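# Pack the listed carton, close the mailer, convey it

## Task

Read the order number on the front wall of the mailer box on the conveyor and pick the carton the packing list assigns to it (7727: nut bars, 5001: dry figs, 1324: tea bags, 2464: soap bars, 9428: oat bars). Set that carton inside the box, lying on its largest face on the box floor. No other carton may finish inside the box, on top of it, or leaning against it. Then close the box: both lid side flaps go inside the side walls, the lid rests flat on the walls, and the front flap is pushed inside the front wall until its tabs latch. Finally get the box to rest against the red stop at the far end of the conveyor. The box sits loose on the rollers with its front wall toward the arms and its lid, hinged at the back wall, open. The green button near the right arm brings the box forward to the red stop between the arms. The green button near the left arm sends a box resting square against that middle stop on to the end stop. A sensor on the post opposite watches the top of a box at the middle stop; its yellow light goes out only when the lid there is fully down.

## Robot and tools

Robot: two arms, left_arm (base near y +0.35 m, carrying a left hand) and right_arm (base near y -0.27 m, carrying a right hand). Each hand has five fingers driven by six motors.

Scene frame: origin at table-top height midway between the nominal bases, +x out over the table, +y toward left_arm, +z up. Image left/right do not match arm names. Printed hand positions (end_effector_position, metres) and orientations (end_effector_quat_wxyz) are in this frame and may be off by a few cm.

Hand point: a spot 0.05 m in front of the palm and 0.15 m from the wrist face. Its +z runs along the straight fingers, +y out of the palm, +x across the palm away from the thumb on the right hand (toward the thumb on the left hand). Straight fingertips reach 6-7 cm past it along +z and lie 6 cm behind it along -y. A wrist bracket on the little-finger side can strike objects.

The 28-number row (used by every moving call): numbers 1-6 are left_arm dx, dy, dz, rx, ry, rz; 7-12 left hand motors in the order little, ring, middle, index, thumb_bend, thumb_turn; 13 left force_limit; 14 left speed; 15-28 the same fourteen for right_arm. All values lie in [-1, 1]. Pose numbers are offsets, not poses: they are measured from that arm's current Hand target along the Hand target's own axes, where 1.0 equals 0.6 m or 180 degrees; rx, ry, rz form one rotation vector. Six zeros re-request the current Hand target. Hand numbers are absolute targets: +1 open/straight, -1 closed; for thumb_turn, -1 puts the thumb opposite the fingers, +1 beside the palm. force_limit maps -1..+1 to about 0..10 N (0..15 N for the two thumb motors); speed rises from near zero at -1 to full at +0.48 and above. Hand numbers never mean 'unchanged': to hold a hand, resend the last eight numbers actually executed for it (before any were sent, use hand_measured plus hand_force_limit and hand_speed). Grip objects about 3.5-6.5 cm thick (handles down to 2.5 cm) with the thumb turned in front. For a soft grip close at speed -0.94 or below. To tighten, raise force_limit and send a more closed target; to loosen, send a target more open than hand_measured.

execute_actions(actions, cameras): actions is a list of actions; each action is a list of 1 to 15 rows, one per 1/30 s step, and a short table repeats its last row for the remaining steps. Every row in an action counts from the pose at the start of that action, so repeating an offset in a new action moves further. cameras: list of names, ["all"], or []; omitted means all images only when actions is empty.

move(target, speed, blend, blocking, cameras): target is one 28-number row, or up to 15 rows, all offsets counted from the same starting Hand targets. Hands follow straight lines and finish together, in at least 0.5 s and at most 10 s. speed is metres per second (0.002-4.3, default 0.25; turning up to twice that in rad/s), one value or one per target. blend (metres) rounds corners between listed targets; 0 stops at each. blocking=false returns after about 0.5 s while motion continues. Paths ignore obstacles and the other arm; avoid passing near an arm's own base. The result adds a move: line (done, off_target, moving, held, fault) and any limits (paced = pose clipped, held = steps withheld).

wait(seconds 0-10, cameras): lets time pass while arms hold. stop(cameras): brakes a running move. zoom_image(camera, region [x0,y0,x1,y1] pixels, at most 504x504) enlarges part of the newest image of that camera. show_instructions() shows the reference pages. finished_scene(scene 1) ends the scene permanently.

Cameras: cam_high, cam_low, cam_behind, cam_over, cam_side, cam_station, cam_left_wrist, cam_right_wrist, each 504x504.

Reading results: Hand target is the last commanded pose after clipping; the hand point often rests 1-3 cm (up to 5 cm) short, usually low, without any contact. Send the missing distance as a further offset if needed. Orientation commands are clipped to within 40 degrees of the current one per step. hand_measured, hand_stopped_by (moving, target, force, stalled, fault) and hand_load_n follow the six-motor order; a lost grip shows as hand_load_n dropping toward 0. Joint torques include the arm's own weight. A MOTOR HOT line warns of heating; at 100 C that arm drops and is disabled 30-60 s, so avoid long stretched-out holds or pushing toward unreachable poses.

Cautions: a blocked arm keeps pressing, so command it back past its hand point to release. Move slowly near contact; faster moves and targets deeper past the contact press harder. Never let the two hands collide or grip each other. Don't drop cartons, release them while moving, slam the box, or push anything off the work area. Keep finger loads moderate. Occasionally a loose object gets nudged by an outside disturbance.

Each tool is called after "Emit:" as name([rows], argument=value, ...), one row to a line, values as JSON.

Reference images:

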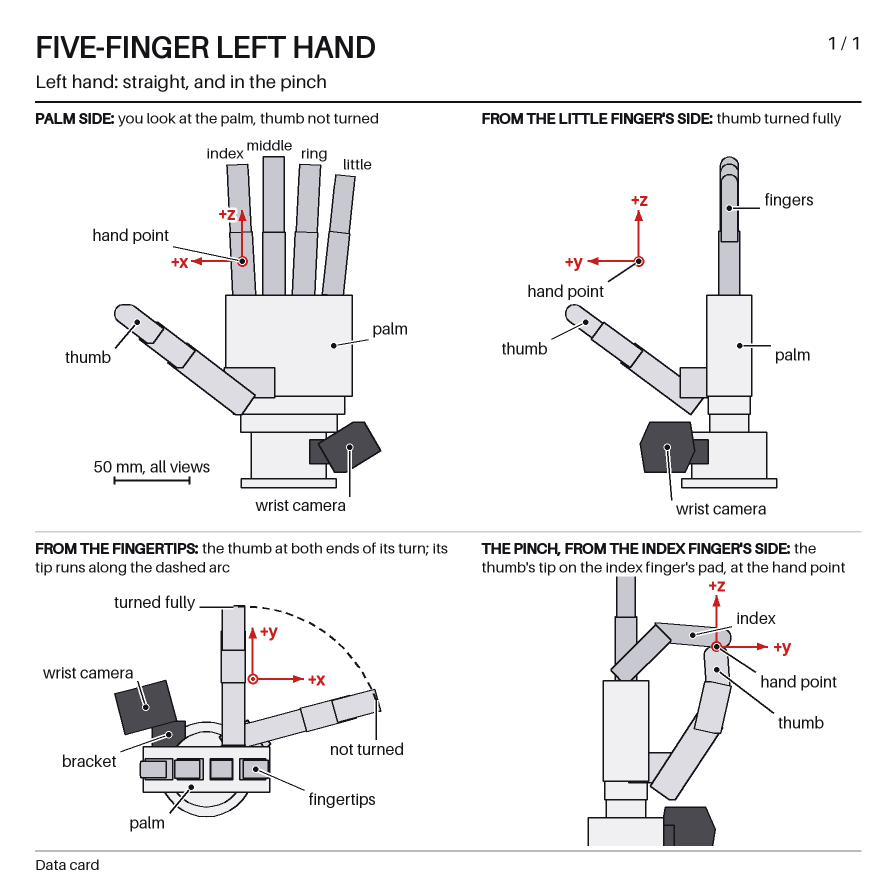

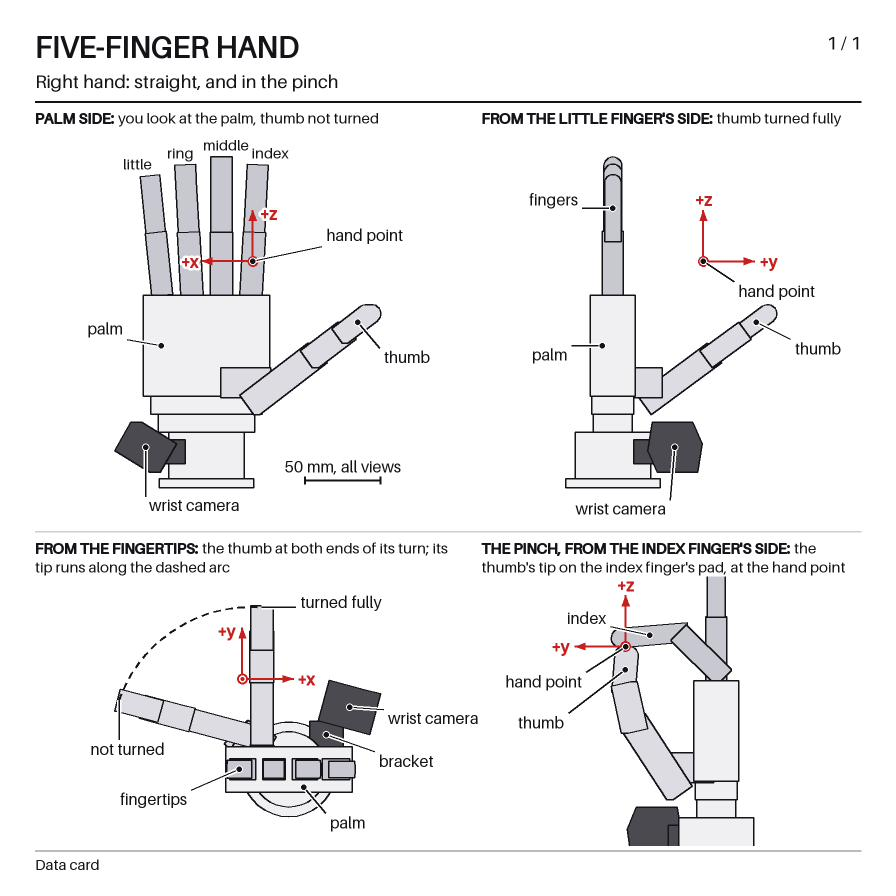

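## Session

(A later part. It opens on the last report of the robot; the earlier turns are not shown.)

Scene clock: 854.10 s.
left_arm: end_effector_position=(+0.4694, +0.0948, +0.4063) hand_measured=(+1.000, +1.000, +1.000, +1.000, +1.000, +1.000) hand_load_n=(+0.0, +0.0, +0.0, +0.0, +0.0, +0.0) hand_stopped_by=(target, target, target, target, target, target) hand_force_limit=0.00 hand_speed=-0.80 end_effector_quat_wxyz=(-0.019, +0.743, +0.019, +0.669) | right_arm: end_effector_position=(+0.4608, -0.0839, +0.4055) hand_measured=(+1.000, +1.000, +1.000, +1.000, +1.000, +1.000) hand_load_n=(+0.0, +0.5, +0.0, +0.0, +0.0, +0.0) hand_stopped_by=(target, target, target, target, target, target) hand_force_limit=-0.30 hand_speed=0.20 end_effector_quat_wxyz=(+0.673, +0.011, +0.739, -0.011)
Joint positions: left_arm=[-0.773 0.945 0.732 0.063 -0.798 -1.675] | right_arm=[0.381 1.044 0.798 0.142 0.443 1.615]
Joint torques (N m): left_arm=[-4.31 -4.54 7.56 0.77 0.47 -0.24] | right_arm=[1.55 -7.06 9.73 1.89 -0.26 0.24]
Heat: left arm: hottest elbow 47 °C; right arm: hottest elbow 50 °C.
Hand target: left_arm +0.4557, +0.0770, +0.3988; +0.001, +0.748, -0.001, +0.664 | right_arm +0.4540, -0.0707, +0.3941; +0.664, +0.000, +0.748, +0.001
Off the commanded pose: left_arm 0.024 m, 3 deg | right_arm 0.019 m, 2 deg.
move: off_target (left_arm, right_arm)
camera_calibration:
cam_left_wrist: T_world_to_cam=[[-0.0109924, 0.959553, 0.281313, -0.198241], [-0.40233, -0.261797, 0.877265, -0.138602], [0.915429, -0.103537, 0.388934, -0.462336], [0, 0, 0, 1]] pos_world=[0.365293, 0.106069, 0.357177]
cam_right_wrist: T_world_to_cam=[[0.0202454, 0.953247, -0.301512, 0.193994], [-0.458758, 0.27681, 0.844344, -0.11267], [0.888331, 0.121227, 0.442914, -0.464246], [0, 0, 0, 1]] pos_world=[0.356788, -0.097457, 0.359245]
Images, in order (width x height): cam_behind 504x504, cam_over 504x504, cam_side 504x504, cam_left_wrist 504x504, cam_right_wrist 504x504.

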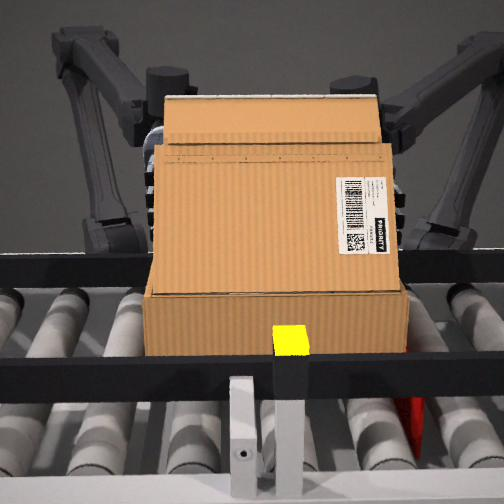

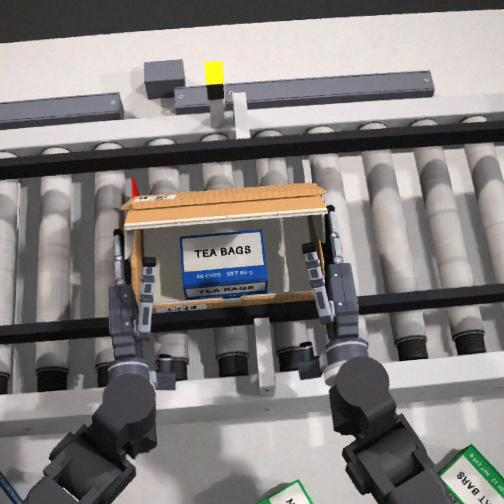

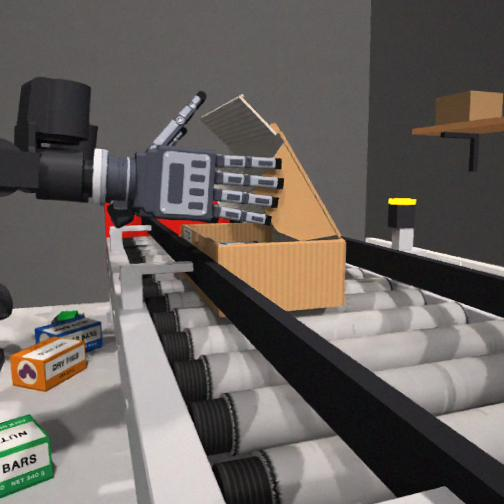

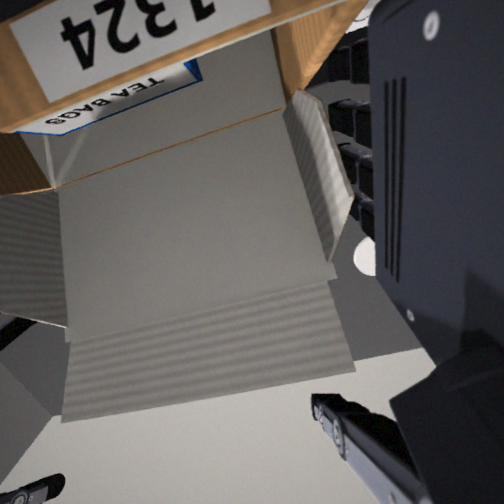

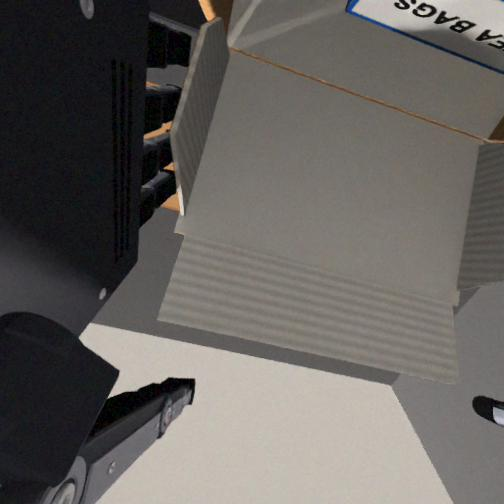

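Emit:
move([
  [0,-0.035,0.0,0,0,0,1,1,1,1,1,1,0,-0.8,0,-0.035,0.0,0,0,0,1,1,1,1,1,1,-0.3,0.2],
  [0.078,-0.03,0.03,0,0,0,1,1,1,1,1,1,0,-0.8,-0.07,-0.03,0.03,0,0,0,1,1,1,1,1,1,-0.3,0.2],
], speed=0.1, blend=[0.01,0], cameras=["cam_over","cam_behind","cam_side"])

Scene clock: 865.03 s.
left_arm: end_effector_position=(+0.4709, +0.1029, +0.4100) hand_measured=(+1.000, +1.000, +1.000, +1.000, +1.000, +1.000) hand_load_n=(+0.0, +0.0, +0.0, +0.0, +0.0, +0.0) hand_stopped_by=(target, target, target, target, target, target) hand_force_limit=0.00 hand_speed=-0.80 end_effector_quat_wxyz=(-0.010, +0.758, -0.004, +0.653) | right_arm: end_effector_position=(+0.4679, -0.0947, +0.4101) hand_measured=(+1.000, +1.000, +1.000, +1.000, +1.000, +1.000) hand_load_n=(+0.0, +0.0, +0.0, +0.0, +0.0, +0.0) hand_stopped_by=(target, target, target, target, target, target) hand_force_limit=-0.30 hand_speed=0.20 end_effector_quat_wxyz=(+0.656, +0.001, +0.755, -0.008)
Joint positions: left_arm=[-0.722 0.909 0.757 -0.042 -0.698 -1.675] | right_arm=[0.331 1.038 0.842 0.046 0.374 1.615]
Joint torques (N m): left_arm=[-0.91 -2.61 13.61 0.85 0.17 -0.02] | right_arm=[0.26 -5.48 15.5 2.17 -0.41 0.17]
Heat: left arm: hottest elbow 46 °C; right arm: hottest elbow 50 °C.
Hand target: left_arm +0.4792, +0.0952, +0.4431; +0.001, +0.748, +0.000, +0.664 | right_arm +0.4769, -0.0886, +0.4336; +0.664, +0.000, +0.748, +0.000
Off the commanded pose: left_arm 0.035 m, 2 deg | right_arm 0.026 m, 2 deg.
move: off_target (left_arm, right_arm)
Images, in order (width x height): cam_behind 504x504, cam_over 504x504, cam_side 504x504.

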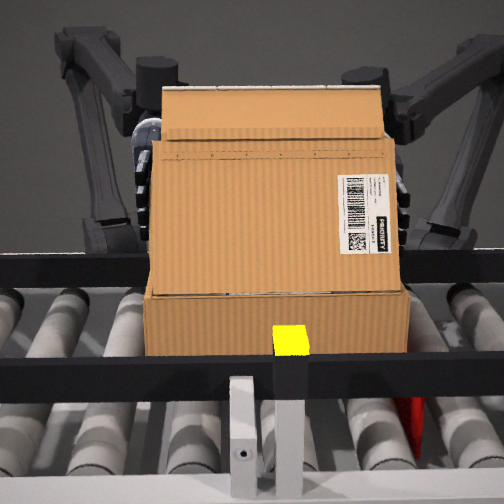

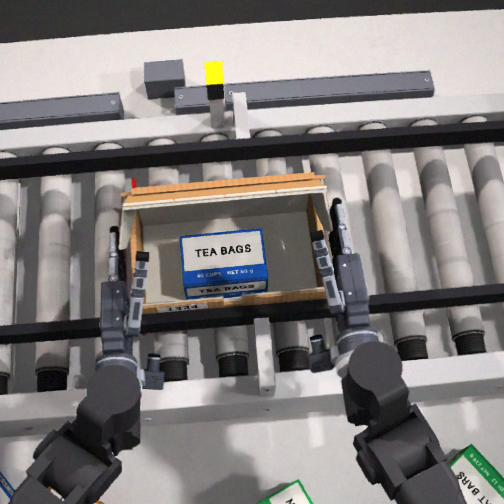

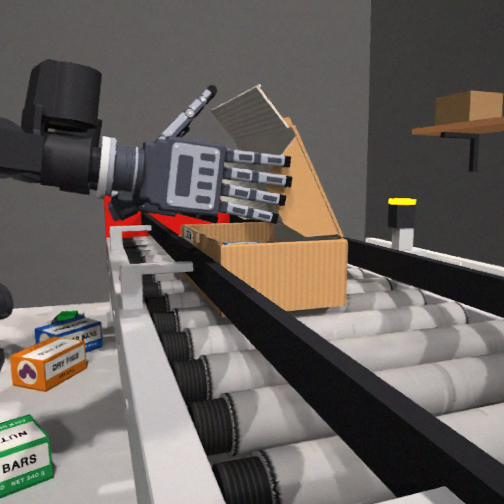

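Emit:
move([
  [0.06,-0.03,0.03,0,0,0,1,1,1,1,1,1,0,-0.8,-0.06,-0.03,0.03,0,0,0,1,1,1,1,1,1,-0.3,0.2],
], speed=0.15, cameras=["cam_over","cam_behind","cam_side"])

Scene clock: 870.00 s.
left_arm: end_effector_position=(+0.4946, +0.1183, +0.4411) hand_measured=(+1.000, +1.000, +1.000, +1.000, +1.000, +1.000) hand_load_n=(+0.0, +0.0, +0.0, +0.0, +0.0, +0.0) hand_stopped_by=(target, target, target, target, target, target) hand_force_limit=0.00 hand_speed=-0.80 end_effector_quat_wxyz=(-0.008, +0.760, -0.003, +0.650) | right_arm: end_effector_position=(+0.4918, -0.1115, +0.4387) hand_measured=(+1.000, +1.000, +1.000, +1.000, +1.000, +1.000) hand_load_n=(+0.0, +0.0, +0.0, +0.0, +0.0, +0.0) hand_stopped_by=(target, target, target, target, target, target) hand_force_limit=-0.30 hand_speed=0.20 end_effector_quat_wxyz=(+0.652, +0.003, +0.758, -0.005)
Joint positions: left_arm=[-0.631 0.927 0.85 -0.112 -0.607 -1.664] | right_arm=[0.262 1.074 0.947 -0.03 0.303 1.614]
Joint torques (N m): left_arm=[-0.73 -3.55 13.81 0.92 0.1 0.04] | right_arm=[0.09 -6.59 16.01 2.18 -0.33 0.08]
Heat: left arm: hottest elbow 47 °C; right arm: hottest elbow 51 °C.
Hand target: left_arm +0.5014, +0.1130, +0.4766; +0.001, +0.748, -0.001, +0.664 | right_arm +0.4990, -0.1067, +0.4672; +0.664, +0.000, +0.748, +0.001
Off the commanded pose: left_arm 0.037 m, 2 deg | right_arm 0.030 m, 2 deg.
move: off_target (left_arm, right_arm)
Images, in order (width x height): cam_behind 504x504, cam_over 504x504, cam_side 504x504.

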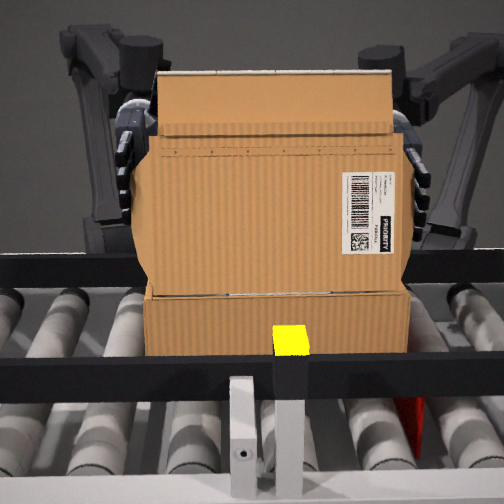

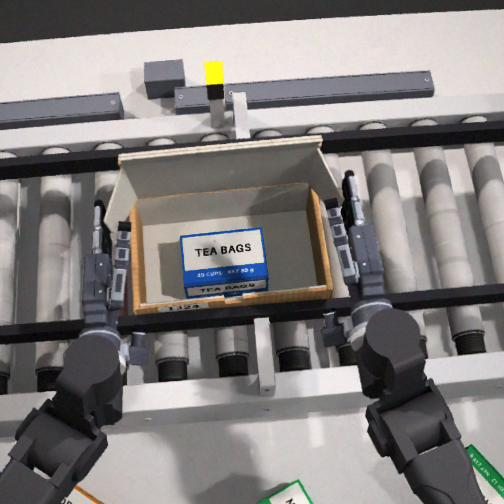

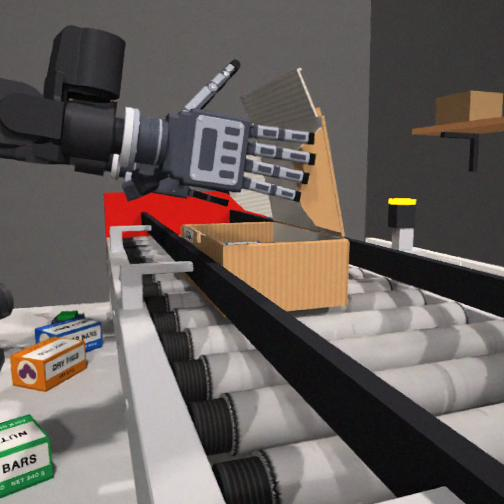

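Emit:
move([
  [0,-0.17,0.0,0,0,0,1,1,1,1,1,1,0,-0.8,0,-0.15,0.0,0,0,0,1,1,1,1,1,1,-0.3,0.2],
  [-0.016,-0.17,0.034,0,-0.462,0,1,1,1,1,1,1,0,-0.8,-0.004,-0.15,0.033,0,0.462,0,1,1,1,1,1,1,-0.3,0.2],
], speed=0.2, blend=[0.03,0], cameras=["cam_over","cam_behind","cam_side"])

Scene clock: 888.37 s.
left_arm: end_effector_position=(+0.5130, +0.2111, +0.4451) hand_measured=(+1.000, +1.000, +1.000, +1.000, +1.000, +1.000) hand_load_n=(+0.0, +0.0, +0.0, +0.0, +0.0, +0.0) hand_stopped_by=(target, target, target, target, target, target) hand_force_limit=0.00 hand_speed=-0.80 end_effector_quat_wxyz=(+0.048, +0.987, +0.004, +0.152) | right_arm: end_effector_position=(+0.5108, -0.1912, +0.4569) hand_measured=(+1.000, +1.000, +1.000, +1.000, +1.000, +1.000) hand_load_n=(+0.0, +0.0, +0.0, +0.0, +0.0, +0.0) hand_stopped_by=(target, target, target, target, target, target) hand_force_limit=-0.30 hand_speed=0.20 end_effector_quat_wxyz=(+0.186, +0.003, +0.982, +0.029)
Joint positions: left_arm=[-0.186 1.365 1.794 -1.683 0.043 -1.748] | right_arm=[-0.009 1.576 2.069 -1.689 -0.047 1.61]
Joint torques (N m): left_arm=[0.15 -7.82 11.47 0.2 0.01 0] | right_arm=[0.26 -12.45 12.88 1.28 -0.11 0.24]
Heat: left arm: hottest elbow 48 °C; right arm: hottest elbow 51 °C.
Hand target: left_arm +0.5208, +0.2151, +0.4647; +0.000, +1.000, -0.001, +0.000 | right_arm +0.5190, -0.1967, +0.4673; +0.000, -0.001, +1.000, +0.000
Off the commanded pose: left_arm 0.021 m, 18 deg | right_arm 0.014 m, 22 deg.
joint sent to its limit (left arm) — joint 4 (wrist pitch), lower limit. The joint targets are off in orientation, not in position.
joint sent to its limit (right arm) — joint 4 (wrist pitch), lower limit. The joint targets are off in orientation, not in position.
move: off_target (left_arm, right_arm)
Images, in order (width x height): cam_behind 504x504, cam_over 504x504, cam_side 504x504.

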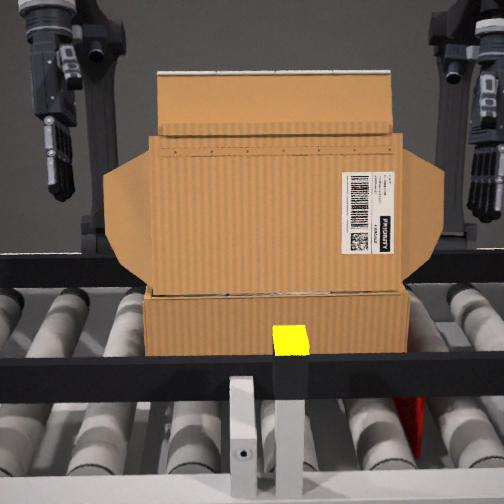

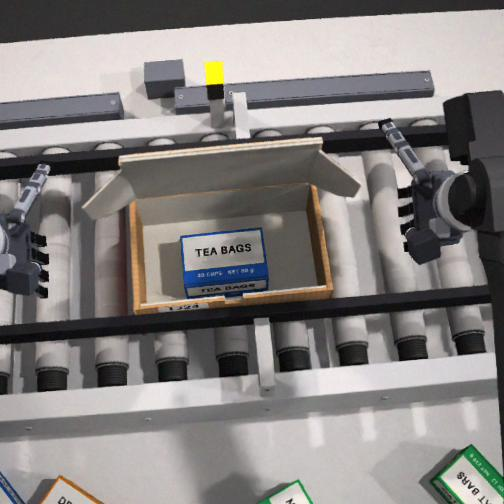

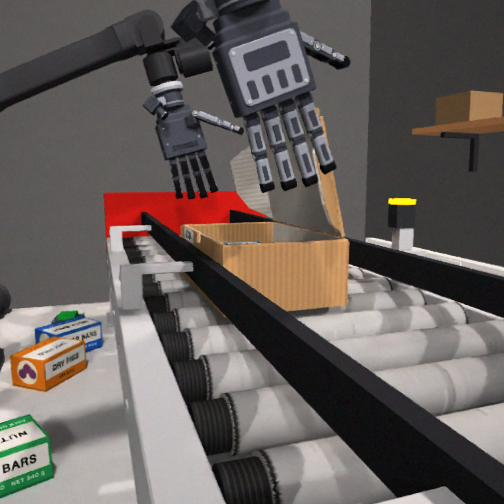

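Emit:
move(target=[0.075,0.05,0,0,0.11,0,1,1,1,1,1,1,0,-0.8,-0.075,0.04,0.01,0,-0.11,0,1,1,1,1,1,1,-0.3,0.2], speed=0.12, cameras=["cam_over","cam_behind","cam_side"])

Scene clock: 898.07 s.
left_arm: end_effector_position=(+0.5618, +0.1884, +0.4377) hand_measured=(+1.000, +1.000, +1.000, +1.000, +1.000, +1.000) hand_load_n=(+0.0, +0.0, +0.0, +0.5, +0.0, +0.0) hand_stopped_by=(target, target, target, target, target, target) hand_force_limit=0.00 hand_speed=-0.80 end_effector_quat_wxyz=(-0.001, +0.987, -0.003, +0.161) | right_arm: end_effector_position=(+0.5602, -0.1743, +0.4456) hand_measured=(+1.000, +1.000, +1.000, +1.000, +1.000, +1.000) hand_load_n=(+0.0, +0.0, +0.0, +0.0, -0.5, +0.0) hand_stopped_by=(target, target, target, target, target, target) hand_force_limit=-0.30 hand_speed=0.20 end_effector_quat_wxyz=(+0.190, -0.002, +0.982, +0.006)
Joint positions: left_arm=[-0.26 1.502 1.931 -1.685 -0.075 -1.788] | right_arm=[0.038 1.711 2.214 -1.691 0.015 1.635]
Joint torques (N m): left_arm=[-1.55 -10.87 11.78 0.21 -0.25 -0.15] | right_arm=[0.38 -16.32 12.9 1.22 0.13 0.24]
Heat: left arm: hottest elbow 48 °C; right arm: hottest elbow 51 °C.
Hand target: left_arm +0.5656, +0.1850, +0.4648; +0.001, +0.985, -0.001, +0.172 | right_arm +0.5640, -0.1725, +0.4615; +0.172, -0.001, +0.985, +0.001
Off the commanded pose: left_arm 0.028 m, 1 deg | right_arm 0.016 m, 2 deg.
joint sent to its limit (left arm) — joint 4 (wrist pitch), lower limit. The joint targets still meet the commanded pose.
joint sent to its limit (right arm) — joint 4 (wrist pitch), lower limit. The joint targets are off in orientation, not in position.
move: off_target (left_arm, right_arm)
Images, in order (width x height): cam_behind 504x504, cam_over 504x504, cam_side 504x504.

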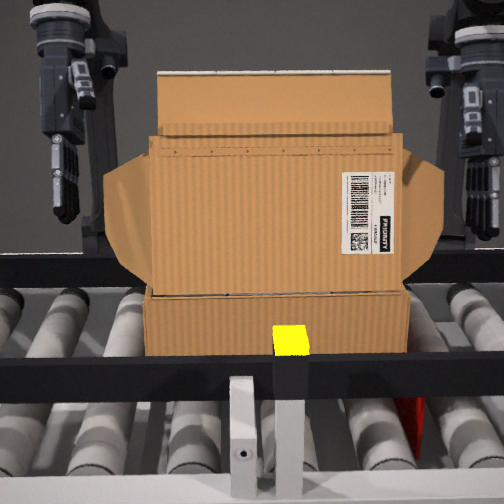

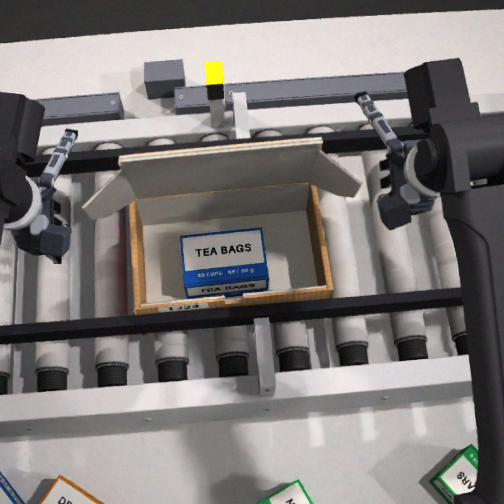

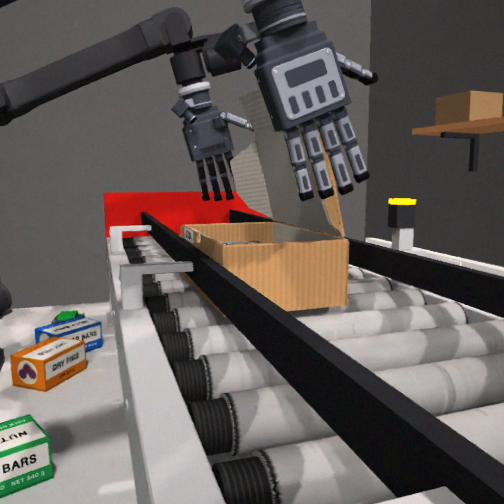

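Emit:
move(target=[0.0,0.085,0.01,0,0.0,0,1,1,1,1,1,1,0,-0.8,0,0.08,0.025,0,0,0,1,1,1,1,1,1,-0.3,0.2], speed=0.1, cameras=["cam_over","cam_behind","cam_side"])

Scene clock: 904.57 s.
left_arm: end_effector_position=(+0.5605, +0.1409, +0.4407) hand_measured=(+1.000, +1.000, +1.000, +1.000, +1.000, +1.000) hand_load_n=(+0.0, +0.0, +0.0, +0.0, +0.0, +0.0) hand_stopped_by=(target, target, target, target, target, target) hand_force_limit=0.00 hand_speed=-0.80 end_effector_quat_wxyz=(-0.001, +0.986, -0.002, +0.169) | right_arm: end_effector_position=(+0.5610, -0.1297, +0.4411) hand_measured=(+1.000, +1.000, +1.000, +1.000, +1.000, +1.000) hand_load_n=(+0.0, +0.0, +0.5, +0.0, -0.5, +0.0) hand_stopped_by=(target, target, target, target, target, target) hand_force_limit=-0.30 hand_speed=0.20 end_effector_quat_wxyz=(+0.189, -0.001, +0.982, +0.004)
Joint positions: left_arm=[-0.367 1.529 1.965 -1.685 -0.114 -1.891] | right_arm=[0.127 1.726 2.223 -1.691 0.052 1.719]
Joint torques (N m): left_arm=[-1.79 -9.76 11.69 0.28 -0.16 -0.16] | right_arm=[0.56 -14.51 12.93 1.24 0.07 0.28]
Heat: left arm: hottest elbow 49 °C; right arm: hottest elbow 50 °C.
Hand target: left_arm +0.5675, +0.1338, +0.4592; +0.001, +0.985, -0.001, +0.172 | right_arm +0.5690, -0.1246, +0.4474; +0.172, +0.000, +0.985, +0.000
Off the commanded pose: left_arm 0.021 m, 0 deg | right_arm 0.011 m, 2 deg.
joint sent to its limit (left arm) — joint 4 (wrist pitch), lower limit. The joint targets still meet the commanded pose.
joint sent to its limit (right arm) — joint 4 (wrist pitch), lower limit. The joint targets are off in orientation, not in position.
move: off_target (left_arm, right_arm)
Images, in order (width x height): cam_behind 504x504, cam_over 504x504, cam_side 504x504.

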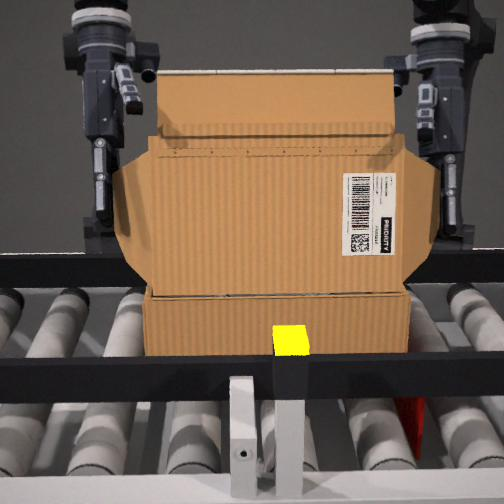

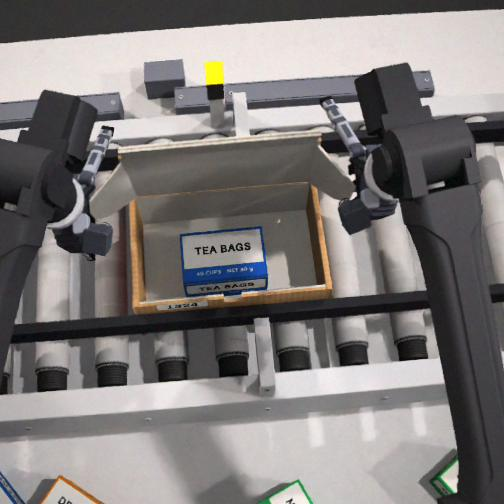

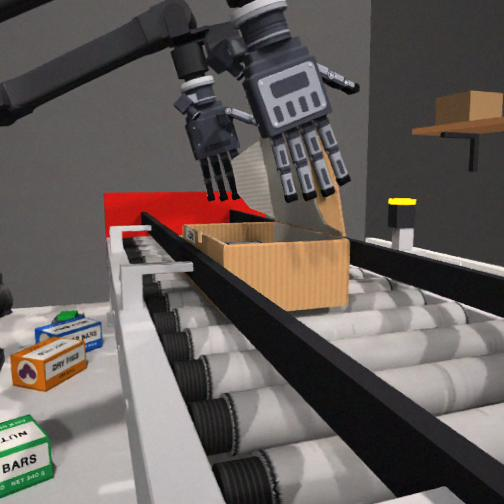

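Emit:
move(target=[0.0,0.045,0.01,0,0.0,0,1,1,1,1,1,1,0,-0.8,0,0.045,0.005,0,0,0,1,1,1,1,1,1,-0.3,0.2], speed=0.1, cameras=["cam_over","cam_behind","cam_side"])

Scene clock: 907.73 s.
left_arm: end_effector_position=(+0.5633, +0.1214, +0.4400) hand_measured=(+1.000, +1.000, +1.000, +1.000, +1.000, +1.000) hand_load_n=(+0.0, +0.0, +0.0, +0.0, +0.0, +0.0) hand_stopped_by=(target, target, target, target, target, target) hand_force_limit=0.00 hand_speed=-0.80 end_effector_quat_wxyz=(-0.004, +0.985, +0.004, +0.173) | right_arm: end_effector_position=(+0.5625, -0.1117, +0.4419) hand_measured=(+1.000, +1.000, +1.000, +1.000, +1.000, +1.000) hand_load_n=(+0.0, +0.0, +0.0, +0.0, +0.0, +0.0) hand_stopped_by=(target, target, target, target, target, target) hand_force_limit=-0.30 hand_speed=0.20 end_effector_quat_wxyz=(+0.193, +0.006, +0.981, +0.001)
Joint positions: left_arm=[-0.41 1.551 1.988 -1.687 -0.136 -1.944] | right_arm=[0.165 1.736 2.238 -1.692 0.076 1.766]
Joint torques (N m): left_arm=[-2.61 -9.76 11.52 0.34 0.03 -0.14] | right_arm=[1.96 -14.27 12.72 1.4 -0.2 0.21]
Heat: left arm: hottest elbow 49 °C; right arm: hottest elbow 51 °C.
Hand target: left_arm +0.5696, +0.1069, +0.4535; +0.001, +0.985, -0.001, +0.172 | right_arm +0.5701, -0.0976, +0.4445; +0.172, +0.000, +0.985, +0.000
Off the commanded pose: left_arm 0.021 m, 1 deg | right_arm 0.016 m, 2 deg.
joint sent to its limit (left arm) — joint 4 (wrist pitch), lower limit. The joint targets still meet the commanded pose.
joint sent to its limit (right arm) — joint 4 (wrist pitch), lower limit. The joint targets are off in orientation, not in position.
move: off_target (left_arm, right_arm)
Images, in order (width x height): cam_behind 504x504, cam_over 504x504, cam_side 504x504.

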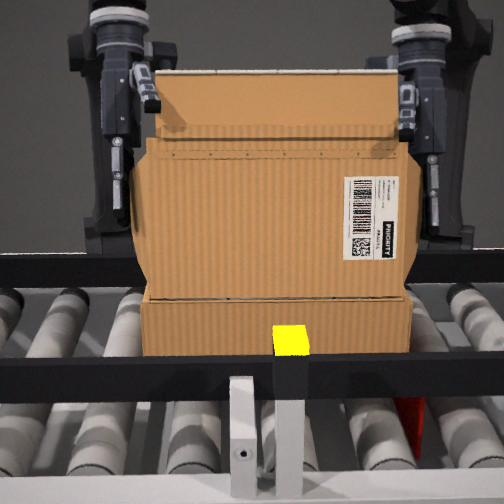

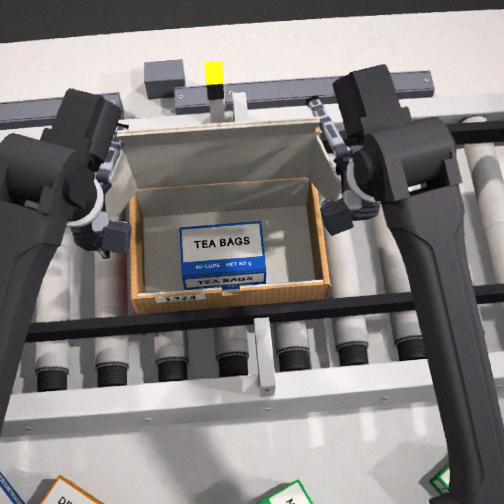

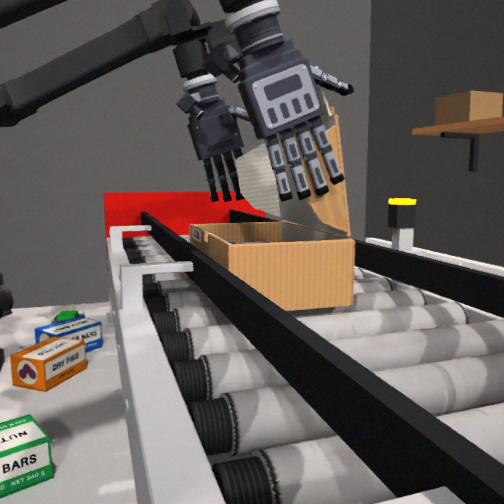

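Emit:
move(target=[0.0,0.033,0.0,0,0.0,0,1,1,1,1,1,1,0,-0.8,0,0.035,0.005,0,0,0,1,1,1,1,1,1,-0.3,0.2], speed=0.1, cameras=["cam_over","cam_behind","cam_side"])

Scene clock: 910.87 s.
left_arm: end_effector_position=(+0.5699, +0.1177, +0.4402) hand_measured=(+1.000, +1.000, +1.000, +1.000, +1.000, +1.000) hand_load_n=(+0.0, +0.0, +0.0, +0.0, -0.5, +0.0) hand_stopped_by=(target, target, target, target, target, target) hand_force_limit=0.00 hand_speed=-0.80 end_effector_quat_wxyz=(-0.006, +0.984, +0.028, +0.176) | right_arm: end_effector_position=(+0.5676, -0.1103, +0.4420) hand_measured=(+1.000, +1.000, +1.000, +1.000, +1.000, +1.000) hand_load_n=(+0.0, +0.0, +0.0, +0.0, -0.5, +0.5) hand_stopped_by=(target, target, target, target, target, target) hand_force_limit=-0.30 hand_speed=0.20 end_effector_quat_wxyz=(+0.195, +0.029, +0.980, -0.003)
Joint positions: left_arm=[-0.424 1.565 2.002 -1.687 -0.155 -2.002] | right_arm=[0.176 1.745 2.248 -1.694 0.095 1.821]
Joint torques (N m): left_arm=[-4.66 -9.76 11.79 0.35 0.27 0.11] | right_arm=[3.96 -14.68 12.68 1.36 -0.47 0]
Heat: left arm: hottest elbow 50 °C; right arm: hottest elbow 51 °C.
Hand target: left_arm +0.5696, +0.0872, +0.4534; +0.000, +0.985, -0.001, +0.172 | right_arm +0.5710, -0.0766, +0.4415; +0.172, +0.000, +0.985, +0.000
Off the commanded pose: left_arm 0.033 m, 3 deg | right_arm 0.034 m, 4 deg.
joint sent to its limit (left arm) — joint 4 (wrist pitch), lower limit. The joint targets still meet the commanded pose.
joint sent to its limit (right arm) — joint 4 (wrist pitch), lower limit. The joint targets are off in orientation, not in position.
move: off_target (left_arm, right_arm)
Images, in order (width x height): cam_behind 504x504, cam_over 504x504, cam_side 504x504.

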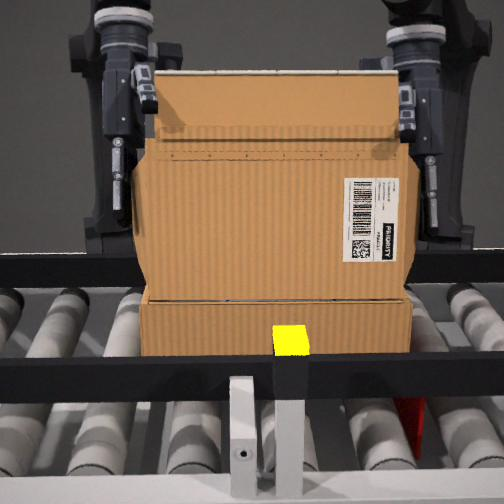

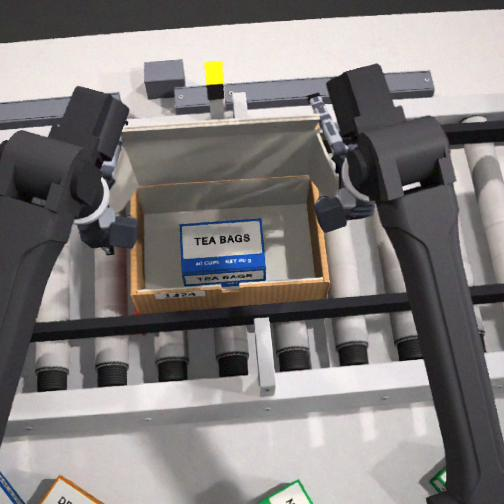

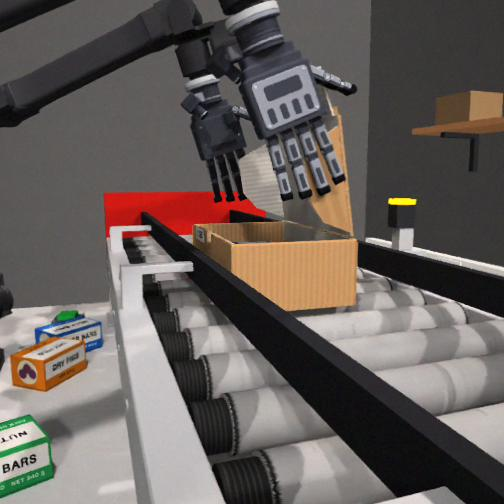

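Emit:
move(target=[-0.034,-0.022,-0.004,-0.052,0.0,-0.019,1,1,1,1,1,1,0,-0.8,0.033,-0.022,-0.007,-0.052,0,0.019,1,1,1,1,1,1,-0.3,0.2], speed=0.06, cameras=["cam_over","cam_behind","cam_side"])

Scene clock: 929.87 s.
left_arm: end_effector_position=(+0.5558, +0.1072, +0.4431) hand_measured=(+1.000, +1.000, +1.000, +1.000, +1.000, +1.000) hand_load_n=(+0.0, +0.0, +0.0, +0.0, +0.0, +0.0) hand_stopped_by=(target, target, target, target, target, target) hand_force_limit=0.00 hand_speed=-0.80 end_effector_quat_wxyz=(+0.075, +0.983, +0.031, +0.164) | right_arm: end_effector_position=(+0.5524, -0.1022, +0.4443) hand_measured=(+1.000, +1.000, +1.000, +1.000, +1.000, +1.000) hand_load_n=(+0.0, +0.0, +0.5, +0.0, +0.0, +0.5) hand_stopped_by=(target, target, target, target, target, target) hand_force_limit=-0.30 hand_speed=0.20 end_effector_quat_wxyz=(+0.175, +0.032, +0.981, +0.077)
Joint positions: left_arm=[-0.393 1.503 1.909 -1.614 0.01 -2.006] | right_arm=[0.139 1.698 2.17 -1.666 -0.078 1.824]
Joint torques (N m): left_arm=[-1.96 -12.1 6.68 1.05 0.6 0.18] | right_arm=[1.61 -16.73 7.97 2.06 -0.9 -0.02]
Heat: left arm: hottest elbow 49 °C; right arm: hottest elbow 50 °C.
Hand target: left_arm +0.5496, +0.1003, +0.4489; +0.086, +0.981, +0.015, +0.172 | right_arm +0.5510, -0.0897, +0.4388; +0.171, +0.015, +0.981, +0.086
Off the commanded pose: left_arm 0.011 m, 2 deg | right_arm 0.014 m, 2 deg.
move: off_target (left_arm, right_arm)
Images, in order (width x height): cam_behind 504x504, cam_over 504x504, cam_side 504x504.

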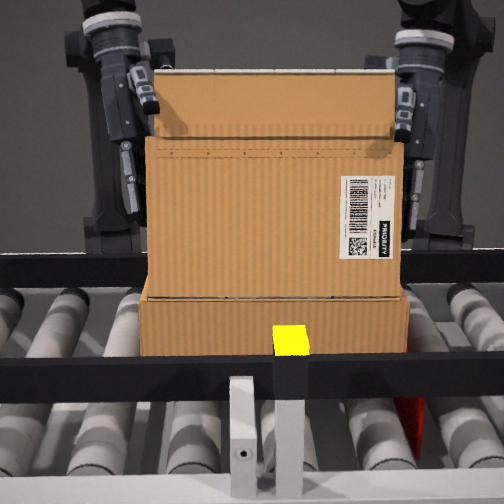

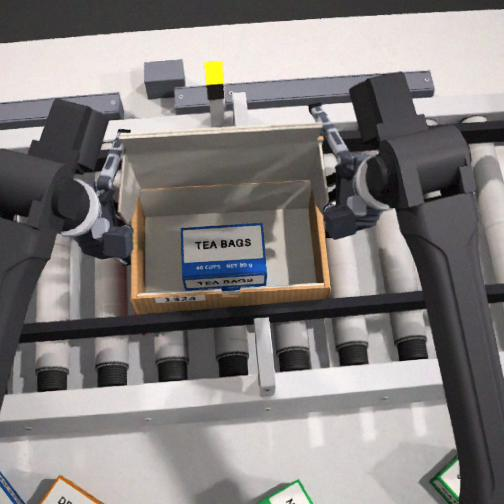

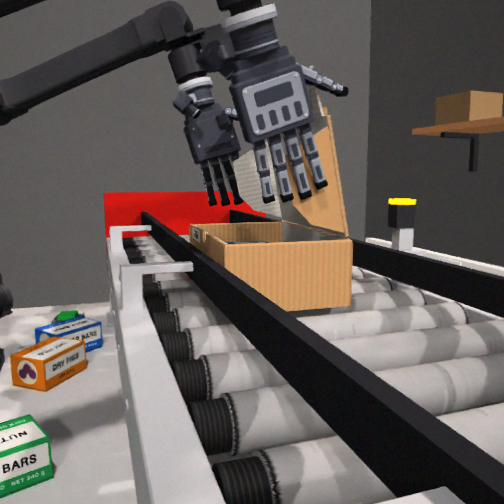

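Emit:
move(target=[-0.058,0.0,0.014,0,0.0,0,1,1,1,1,1,1,0,-0.8,0.058,0.005,0.014,0,0,0,1,1,1,1,1,1,-0.3,0.2], speed=0.06, cameras=["cam_over","cam_behind","cam_side"])

Scene clock: 934.23 s.
left_arm: end_effector_position=(+0.5286, +0.1088, +0.4218) hand_measured=(+1.000, +1.000, +1.000, +1.000, +1.000, +1.000) hand_load_n=(+0.0, +0.0, +0.5, +0.0, +0.0, +0.0) hand_stopped_by=(target, target, target, target, target, target) hand_force_limit=0.00 hand_speed=-0.80 end_effector_quat_wxyz=(+0.075, +0.983, +0.024, +0.163) | right_arm: end_effector_position=(+0.5263, -0.0995, +0.4227) hand_measured=(+1.000, +1.000, +1.000, +1.000, +1.000, +1.000) hand_load_n=(+0.0, +0.0, +0.0, +0.0, -0.5, +0.0) hand_stopped_by=(target, target, target, target, target, target) hand_force_limit=-0.30 hand_speed=0.20 end_effector_quat_wxyz=(+0.175, +0.026, +0.981, +0.079)
Joint positions: left_arm=[-0.41 1.416 1.757 -1.551 0.007 -2.008] | right_arm=[0.151 1.593 1.974 -1.573 -0.08 1.822]
Joint torques (N m): left_arm=[-3.14 -11.16 7.02 1.02 0.27 -0.16] | right_arm=[2.08 -15.85 8.64 2.04 -0.44 0.19]
Heat: left arm: hottest elbow 48 °C; right arm: hottest elbow 50 °C.
Hand target: left_arm +0.5197, +0.0969, +0.4295; +0.086, +0.981, +0.014, +0.172 | right_arm +0.5211, -0.0834, +0.4201; +0.171, +0.015, +0.981, +0.086
Off the commanded pose: left_arm 0.017 m, 2 deg | right_arm 0.017 m, 2 deg.
move: off_target (left_arm, right_arm)
Images, in order (width x height): cam_behind 504x504, cam_over 504x504, cam_side 504x504.

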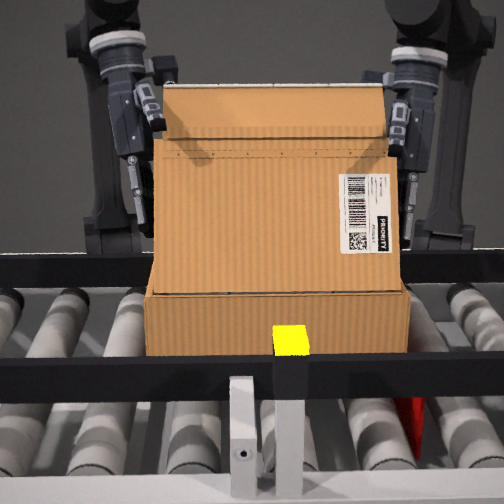

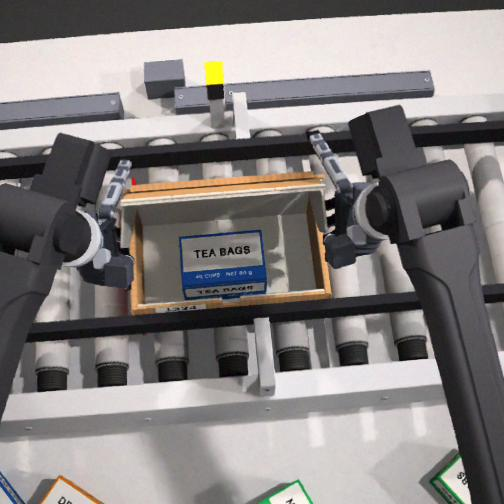

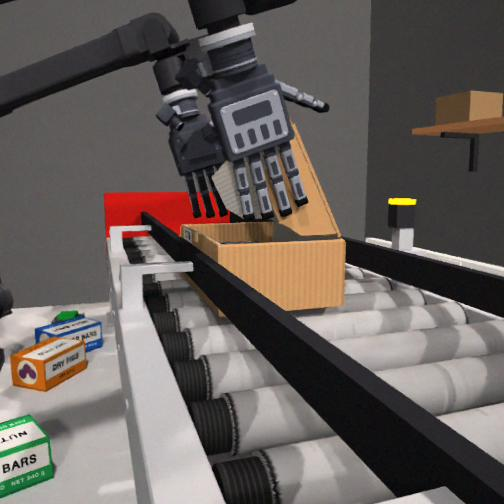

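Emit:
move(target=[-0.045,0.005,0.037,0,0.0,0,1,1,1,1,1,1,0,-0.8,0.045,0.005,0.034,0,0,0,1,1,1,1,1,1,-0.3,0.2], speed=0.06, cameras=["cam_over","cam_behind","cam_side"])

Scene clock: 938.10 s.
left_arm: end_effector_position=(+0.5170, +0.1091, +0.4116) hand_measured=(+1.000, +1.000, +1.000, +1.000, +1.000, +1.000) hand_load_n=(+0.0, +0.0, +0.0, +0.0, +0.0, +0.0) hand_stopped_by=(target, target, target, target, target, target) hand_force_limit=0.00 hand_speed=-0.80 end_effector_quat_wxyz=(+0.078, +0.979, +0.033, +0.188) | right_arm: end_effector_position=(+0.5055, -0.0921, +0.3993) hand_measured=(+1.000, +1.000, +1.000, +1.000, +1.000, +1.000) hand_load_n=(+0.0, +0.0, +0.0, +0.0, +0.0, +0.5) hand_stopped_by=(target, target, target, target, target, target) hand_force_limit=-0.30 hand_speed=0.20 end_effector_quat_wxyz=(+0.176, +0.026, +0.981, +0.079)
Joint positions: left_arm=[-0.431 1.342 1.637 -1.456 -0.02 -2.041] | right_arm=[0.175 1.515 1.815 -1.489 -0.07 1.846]
Joint torques (N m): left_arm=[-4.54 -9.11 6.06 0.47 0.72 -0.17] | right_arm=[2.2 -14.56 8.76 2.17 -0.47 0.18]
Heat: left arm: hottest elbow 48 °C; right arm: hottest elbow 49 °C.
Hand target: left_arm +0.5018, +0.0889, +0.4005; +0.086, +0.981, +0.015, +0.172 | right_arm +0.5026, -0.0755, +0.3927; +0.172, +0.015, +0.981, +0.086
Off the commanded pose: left_arm 0.028 m, 3 deg | right_arm 0.018 m, 2 deg.
move: off_target (left_arm, right_arm)
Images, in order (width x height): cam_behind 504x504, cam_over 504x504, cam_side 504x504.

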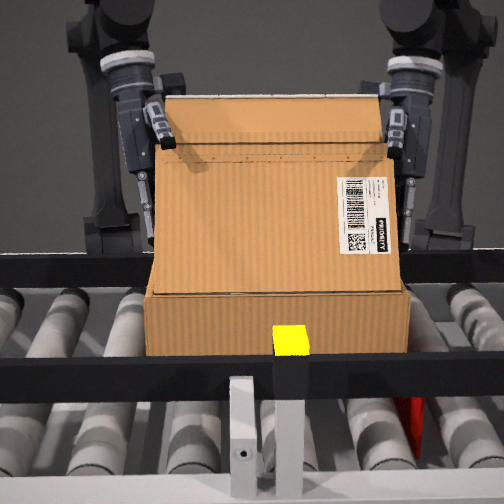

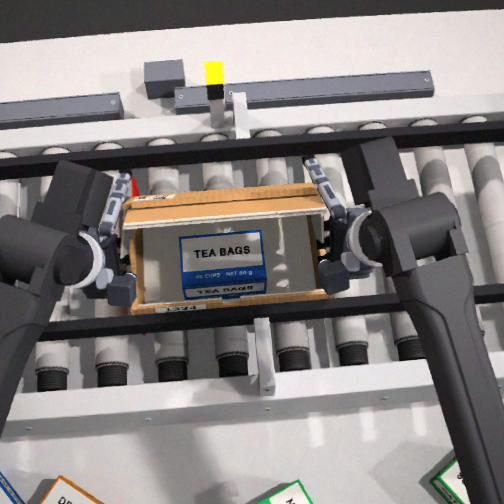

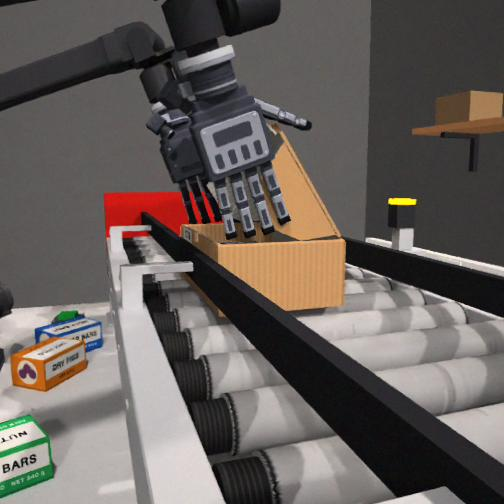

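Emit:
move(target=[-0.04,0.005,0.012,0,-0.04,0,1,1,1,1,1,1,0,-0.8,0.036,0.0,0.003,0,0.04,0,1,1,1,1,1,1,-0.3,0.2], speed=0.06, cameras=["cam_over","cam_behind","cam_side","cam_high"])

Scene clock: 956.17 s.
left_arm: end_effector_position=(+0.5030, +0.1096, +0.4045) hand_measured=(+1.000, +1.000, +1.000, +1.000, +1.000, +1.000) hand_load_n=(+0.0, +0.0, +0.0, +0.0, +0.0, +0.0) hand_stopped_by=(target, target, target, target, target, target) hand_force_limit=0.00 hand_speed=-0.80 end_effector_quat_wxyz=(+0.078, +0.984, +0.032, +0.158) | right_arm: end_effector_position=(+0.4883, -0.0931, +0.3915) hand_measured=(+1.000, +1.000, +1.000, +1.000, +1.000, +1.000) hand_load_n=(+0.0, +0.0, +0.0, +0.5, +0.5, +0.5) hand_stopped_by=(target, target, target, target, target, target) hand_force_limit=-0.30 hand_speed=0.20 end_effector_quat_wxyz=(+0.134, +0.037, +0.987, +0.080)
Joint positions: left_arm=[-0.431 1.342 1.638 -1.513 0.007 -2.045] | right_arm=[0.175 1.519 1.824 -1.575 -0.09 1.867]
Joint torques (N m): left_arm=[-5.07 -7.06 7.8 -1.33 1.87 -0.13] | right_arm=[2.43 -11.63 11.59 0.16 -1.1 -0.15]
Heat: left arm: hottest elbow 46 °C; right arm: hottest elbow 49 °C.
Hand target: left_arm +0.4817, +0.0833, +0.3862; +0.087, +0.990, +0.009, +0.110 | right_arm +0.4829, -0.0740, +0.3836; +0.109, +0.009, +0.990, +0.087
Off the commanded pose: left_arm 0.038 m, 6 deg | right_arm 0.021 m, 4 deg.
move: off_target (left_arm, right_arm)
Images, in order (width x height): cam_high 504x504, cam_behind 504x504, cam_over 504x504, cam_side 504x504.

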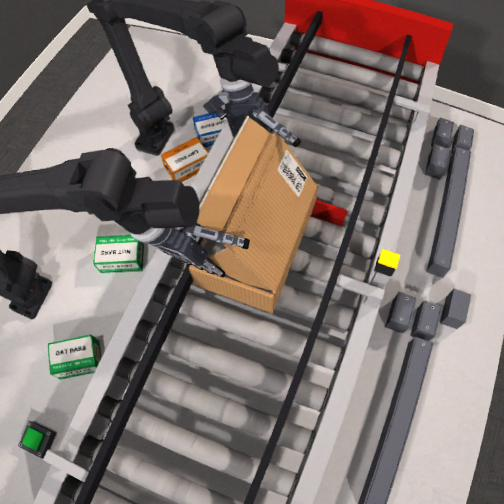

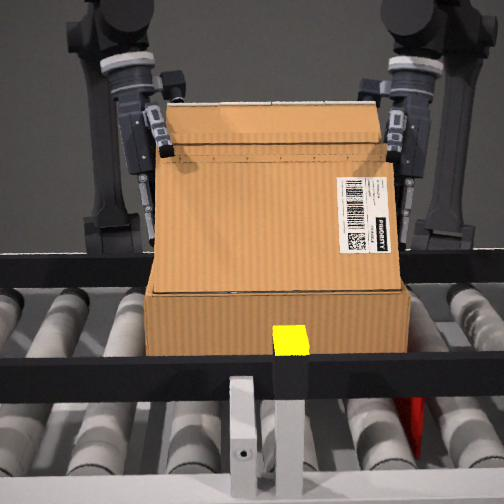

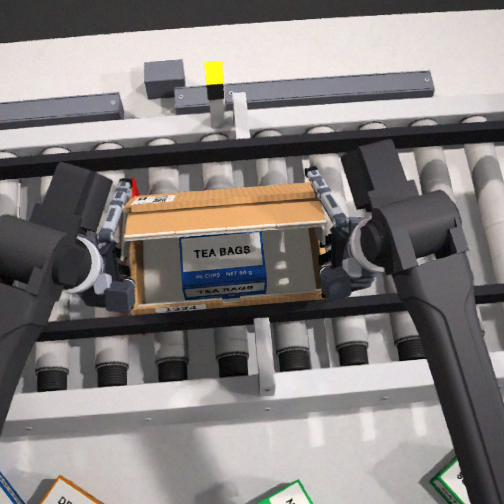

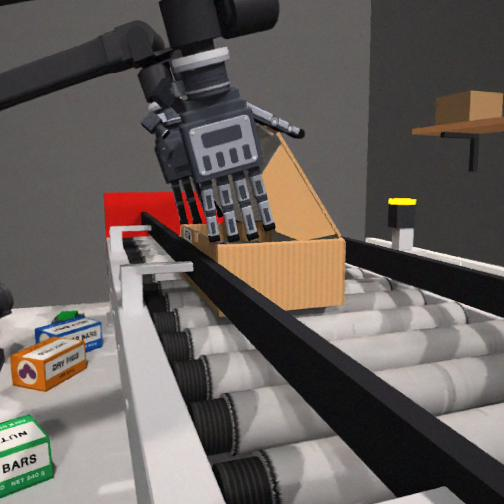

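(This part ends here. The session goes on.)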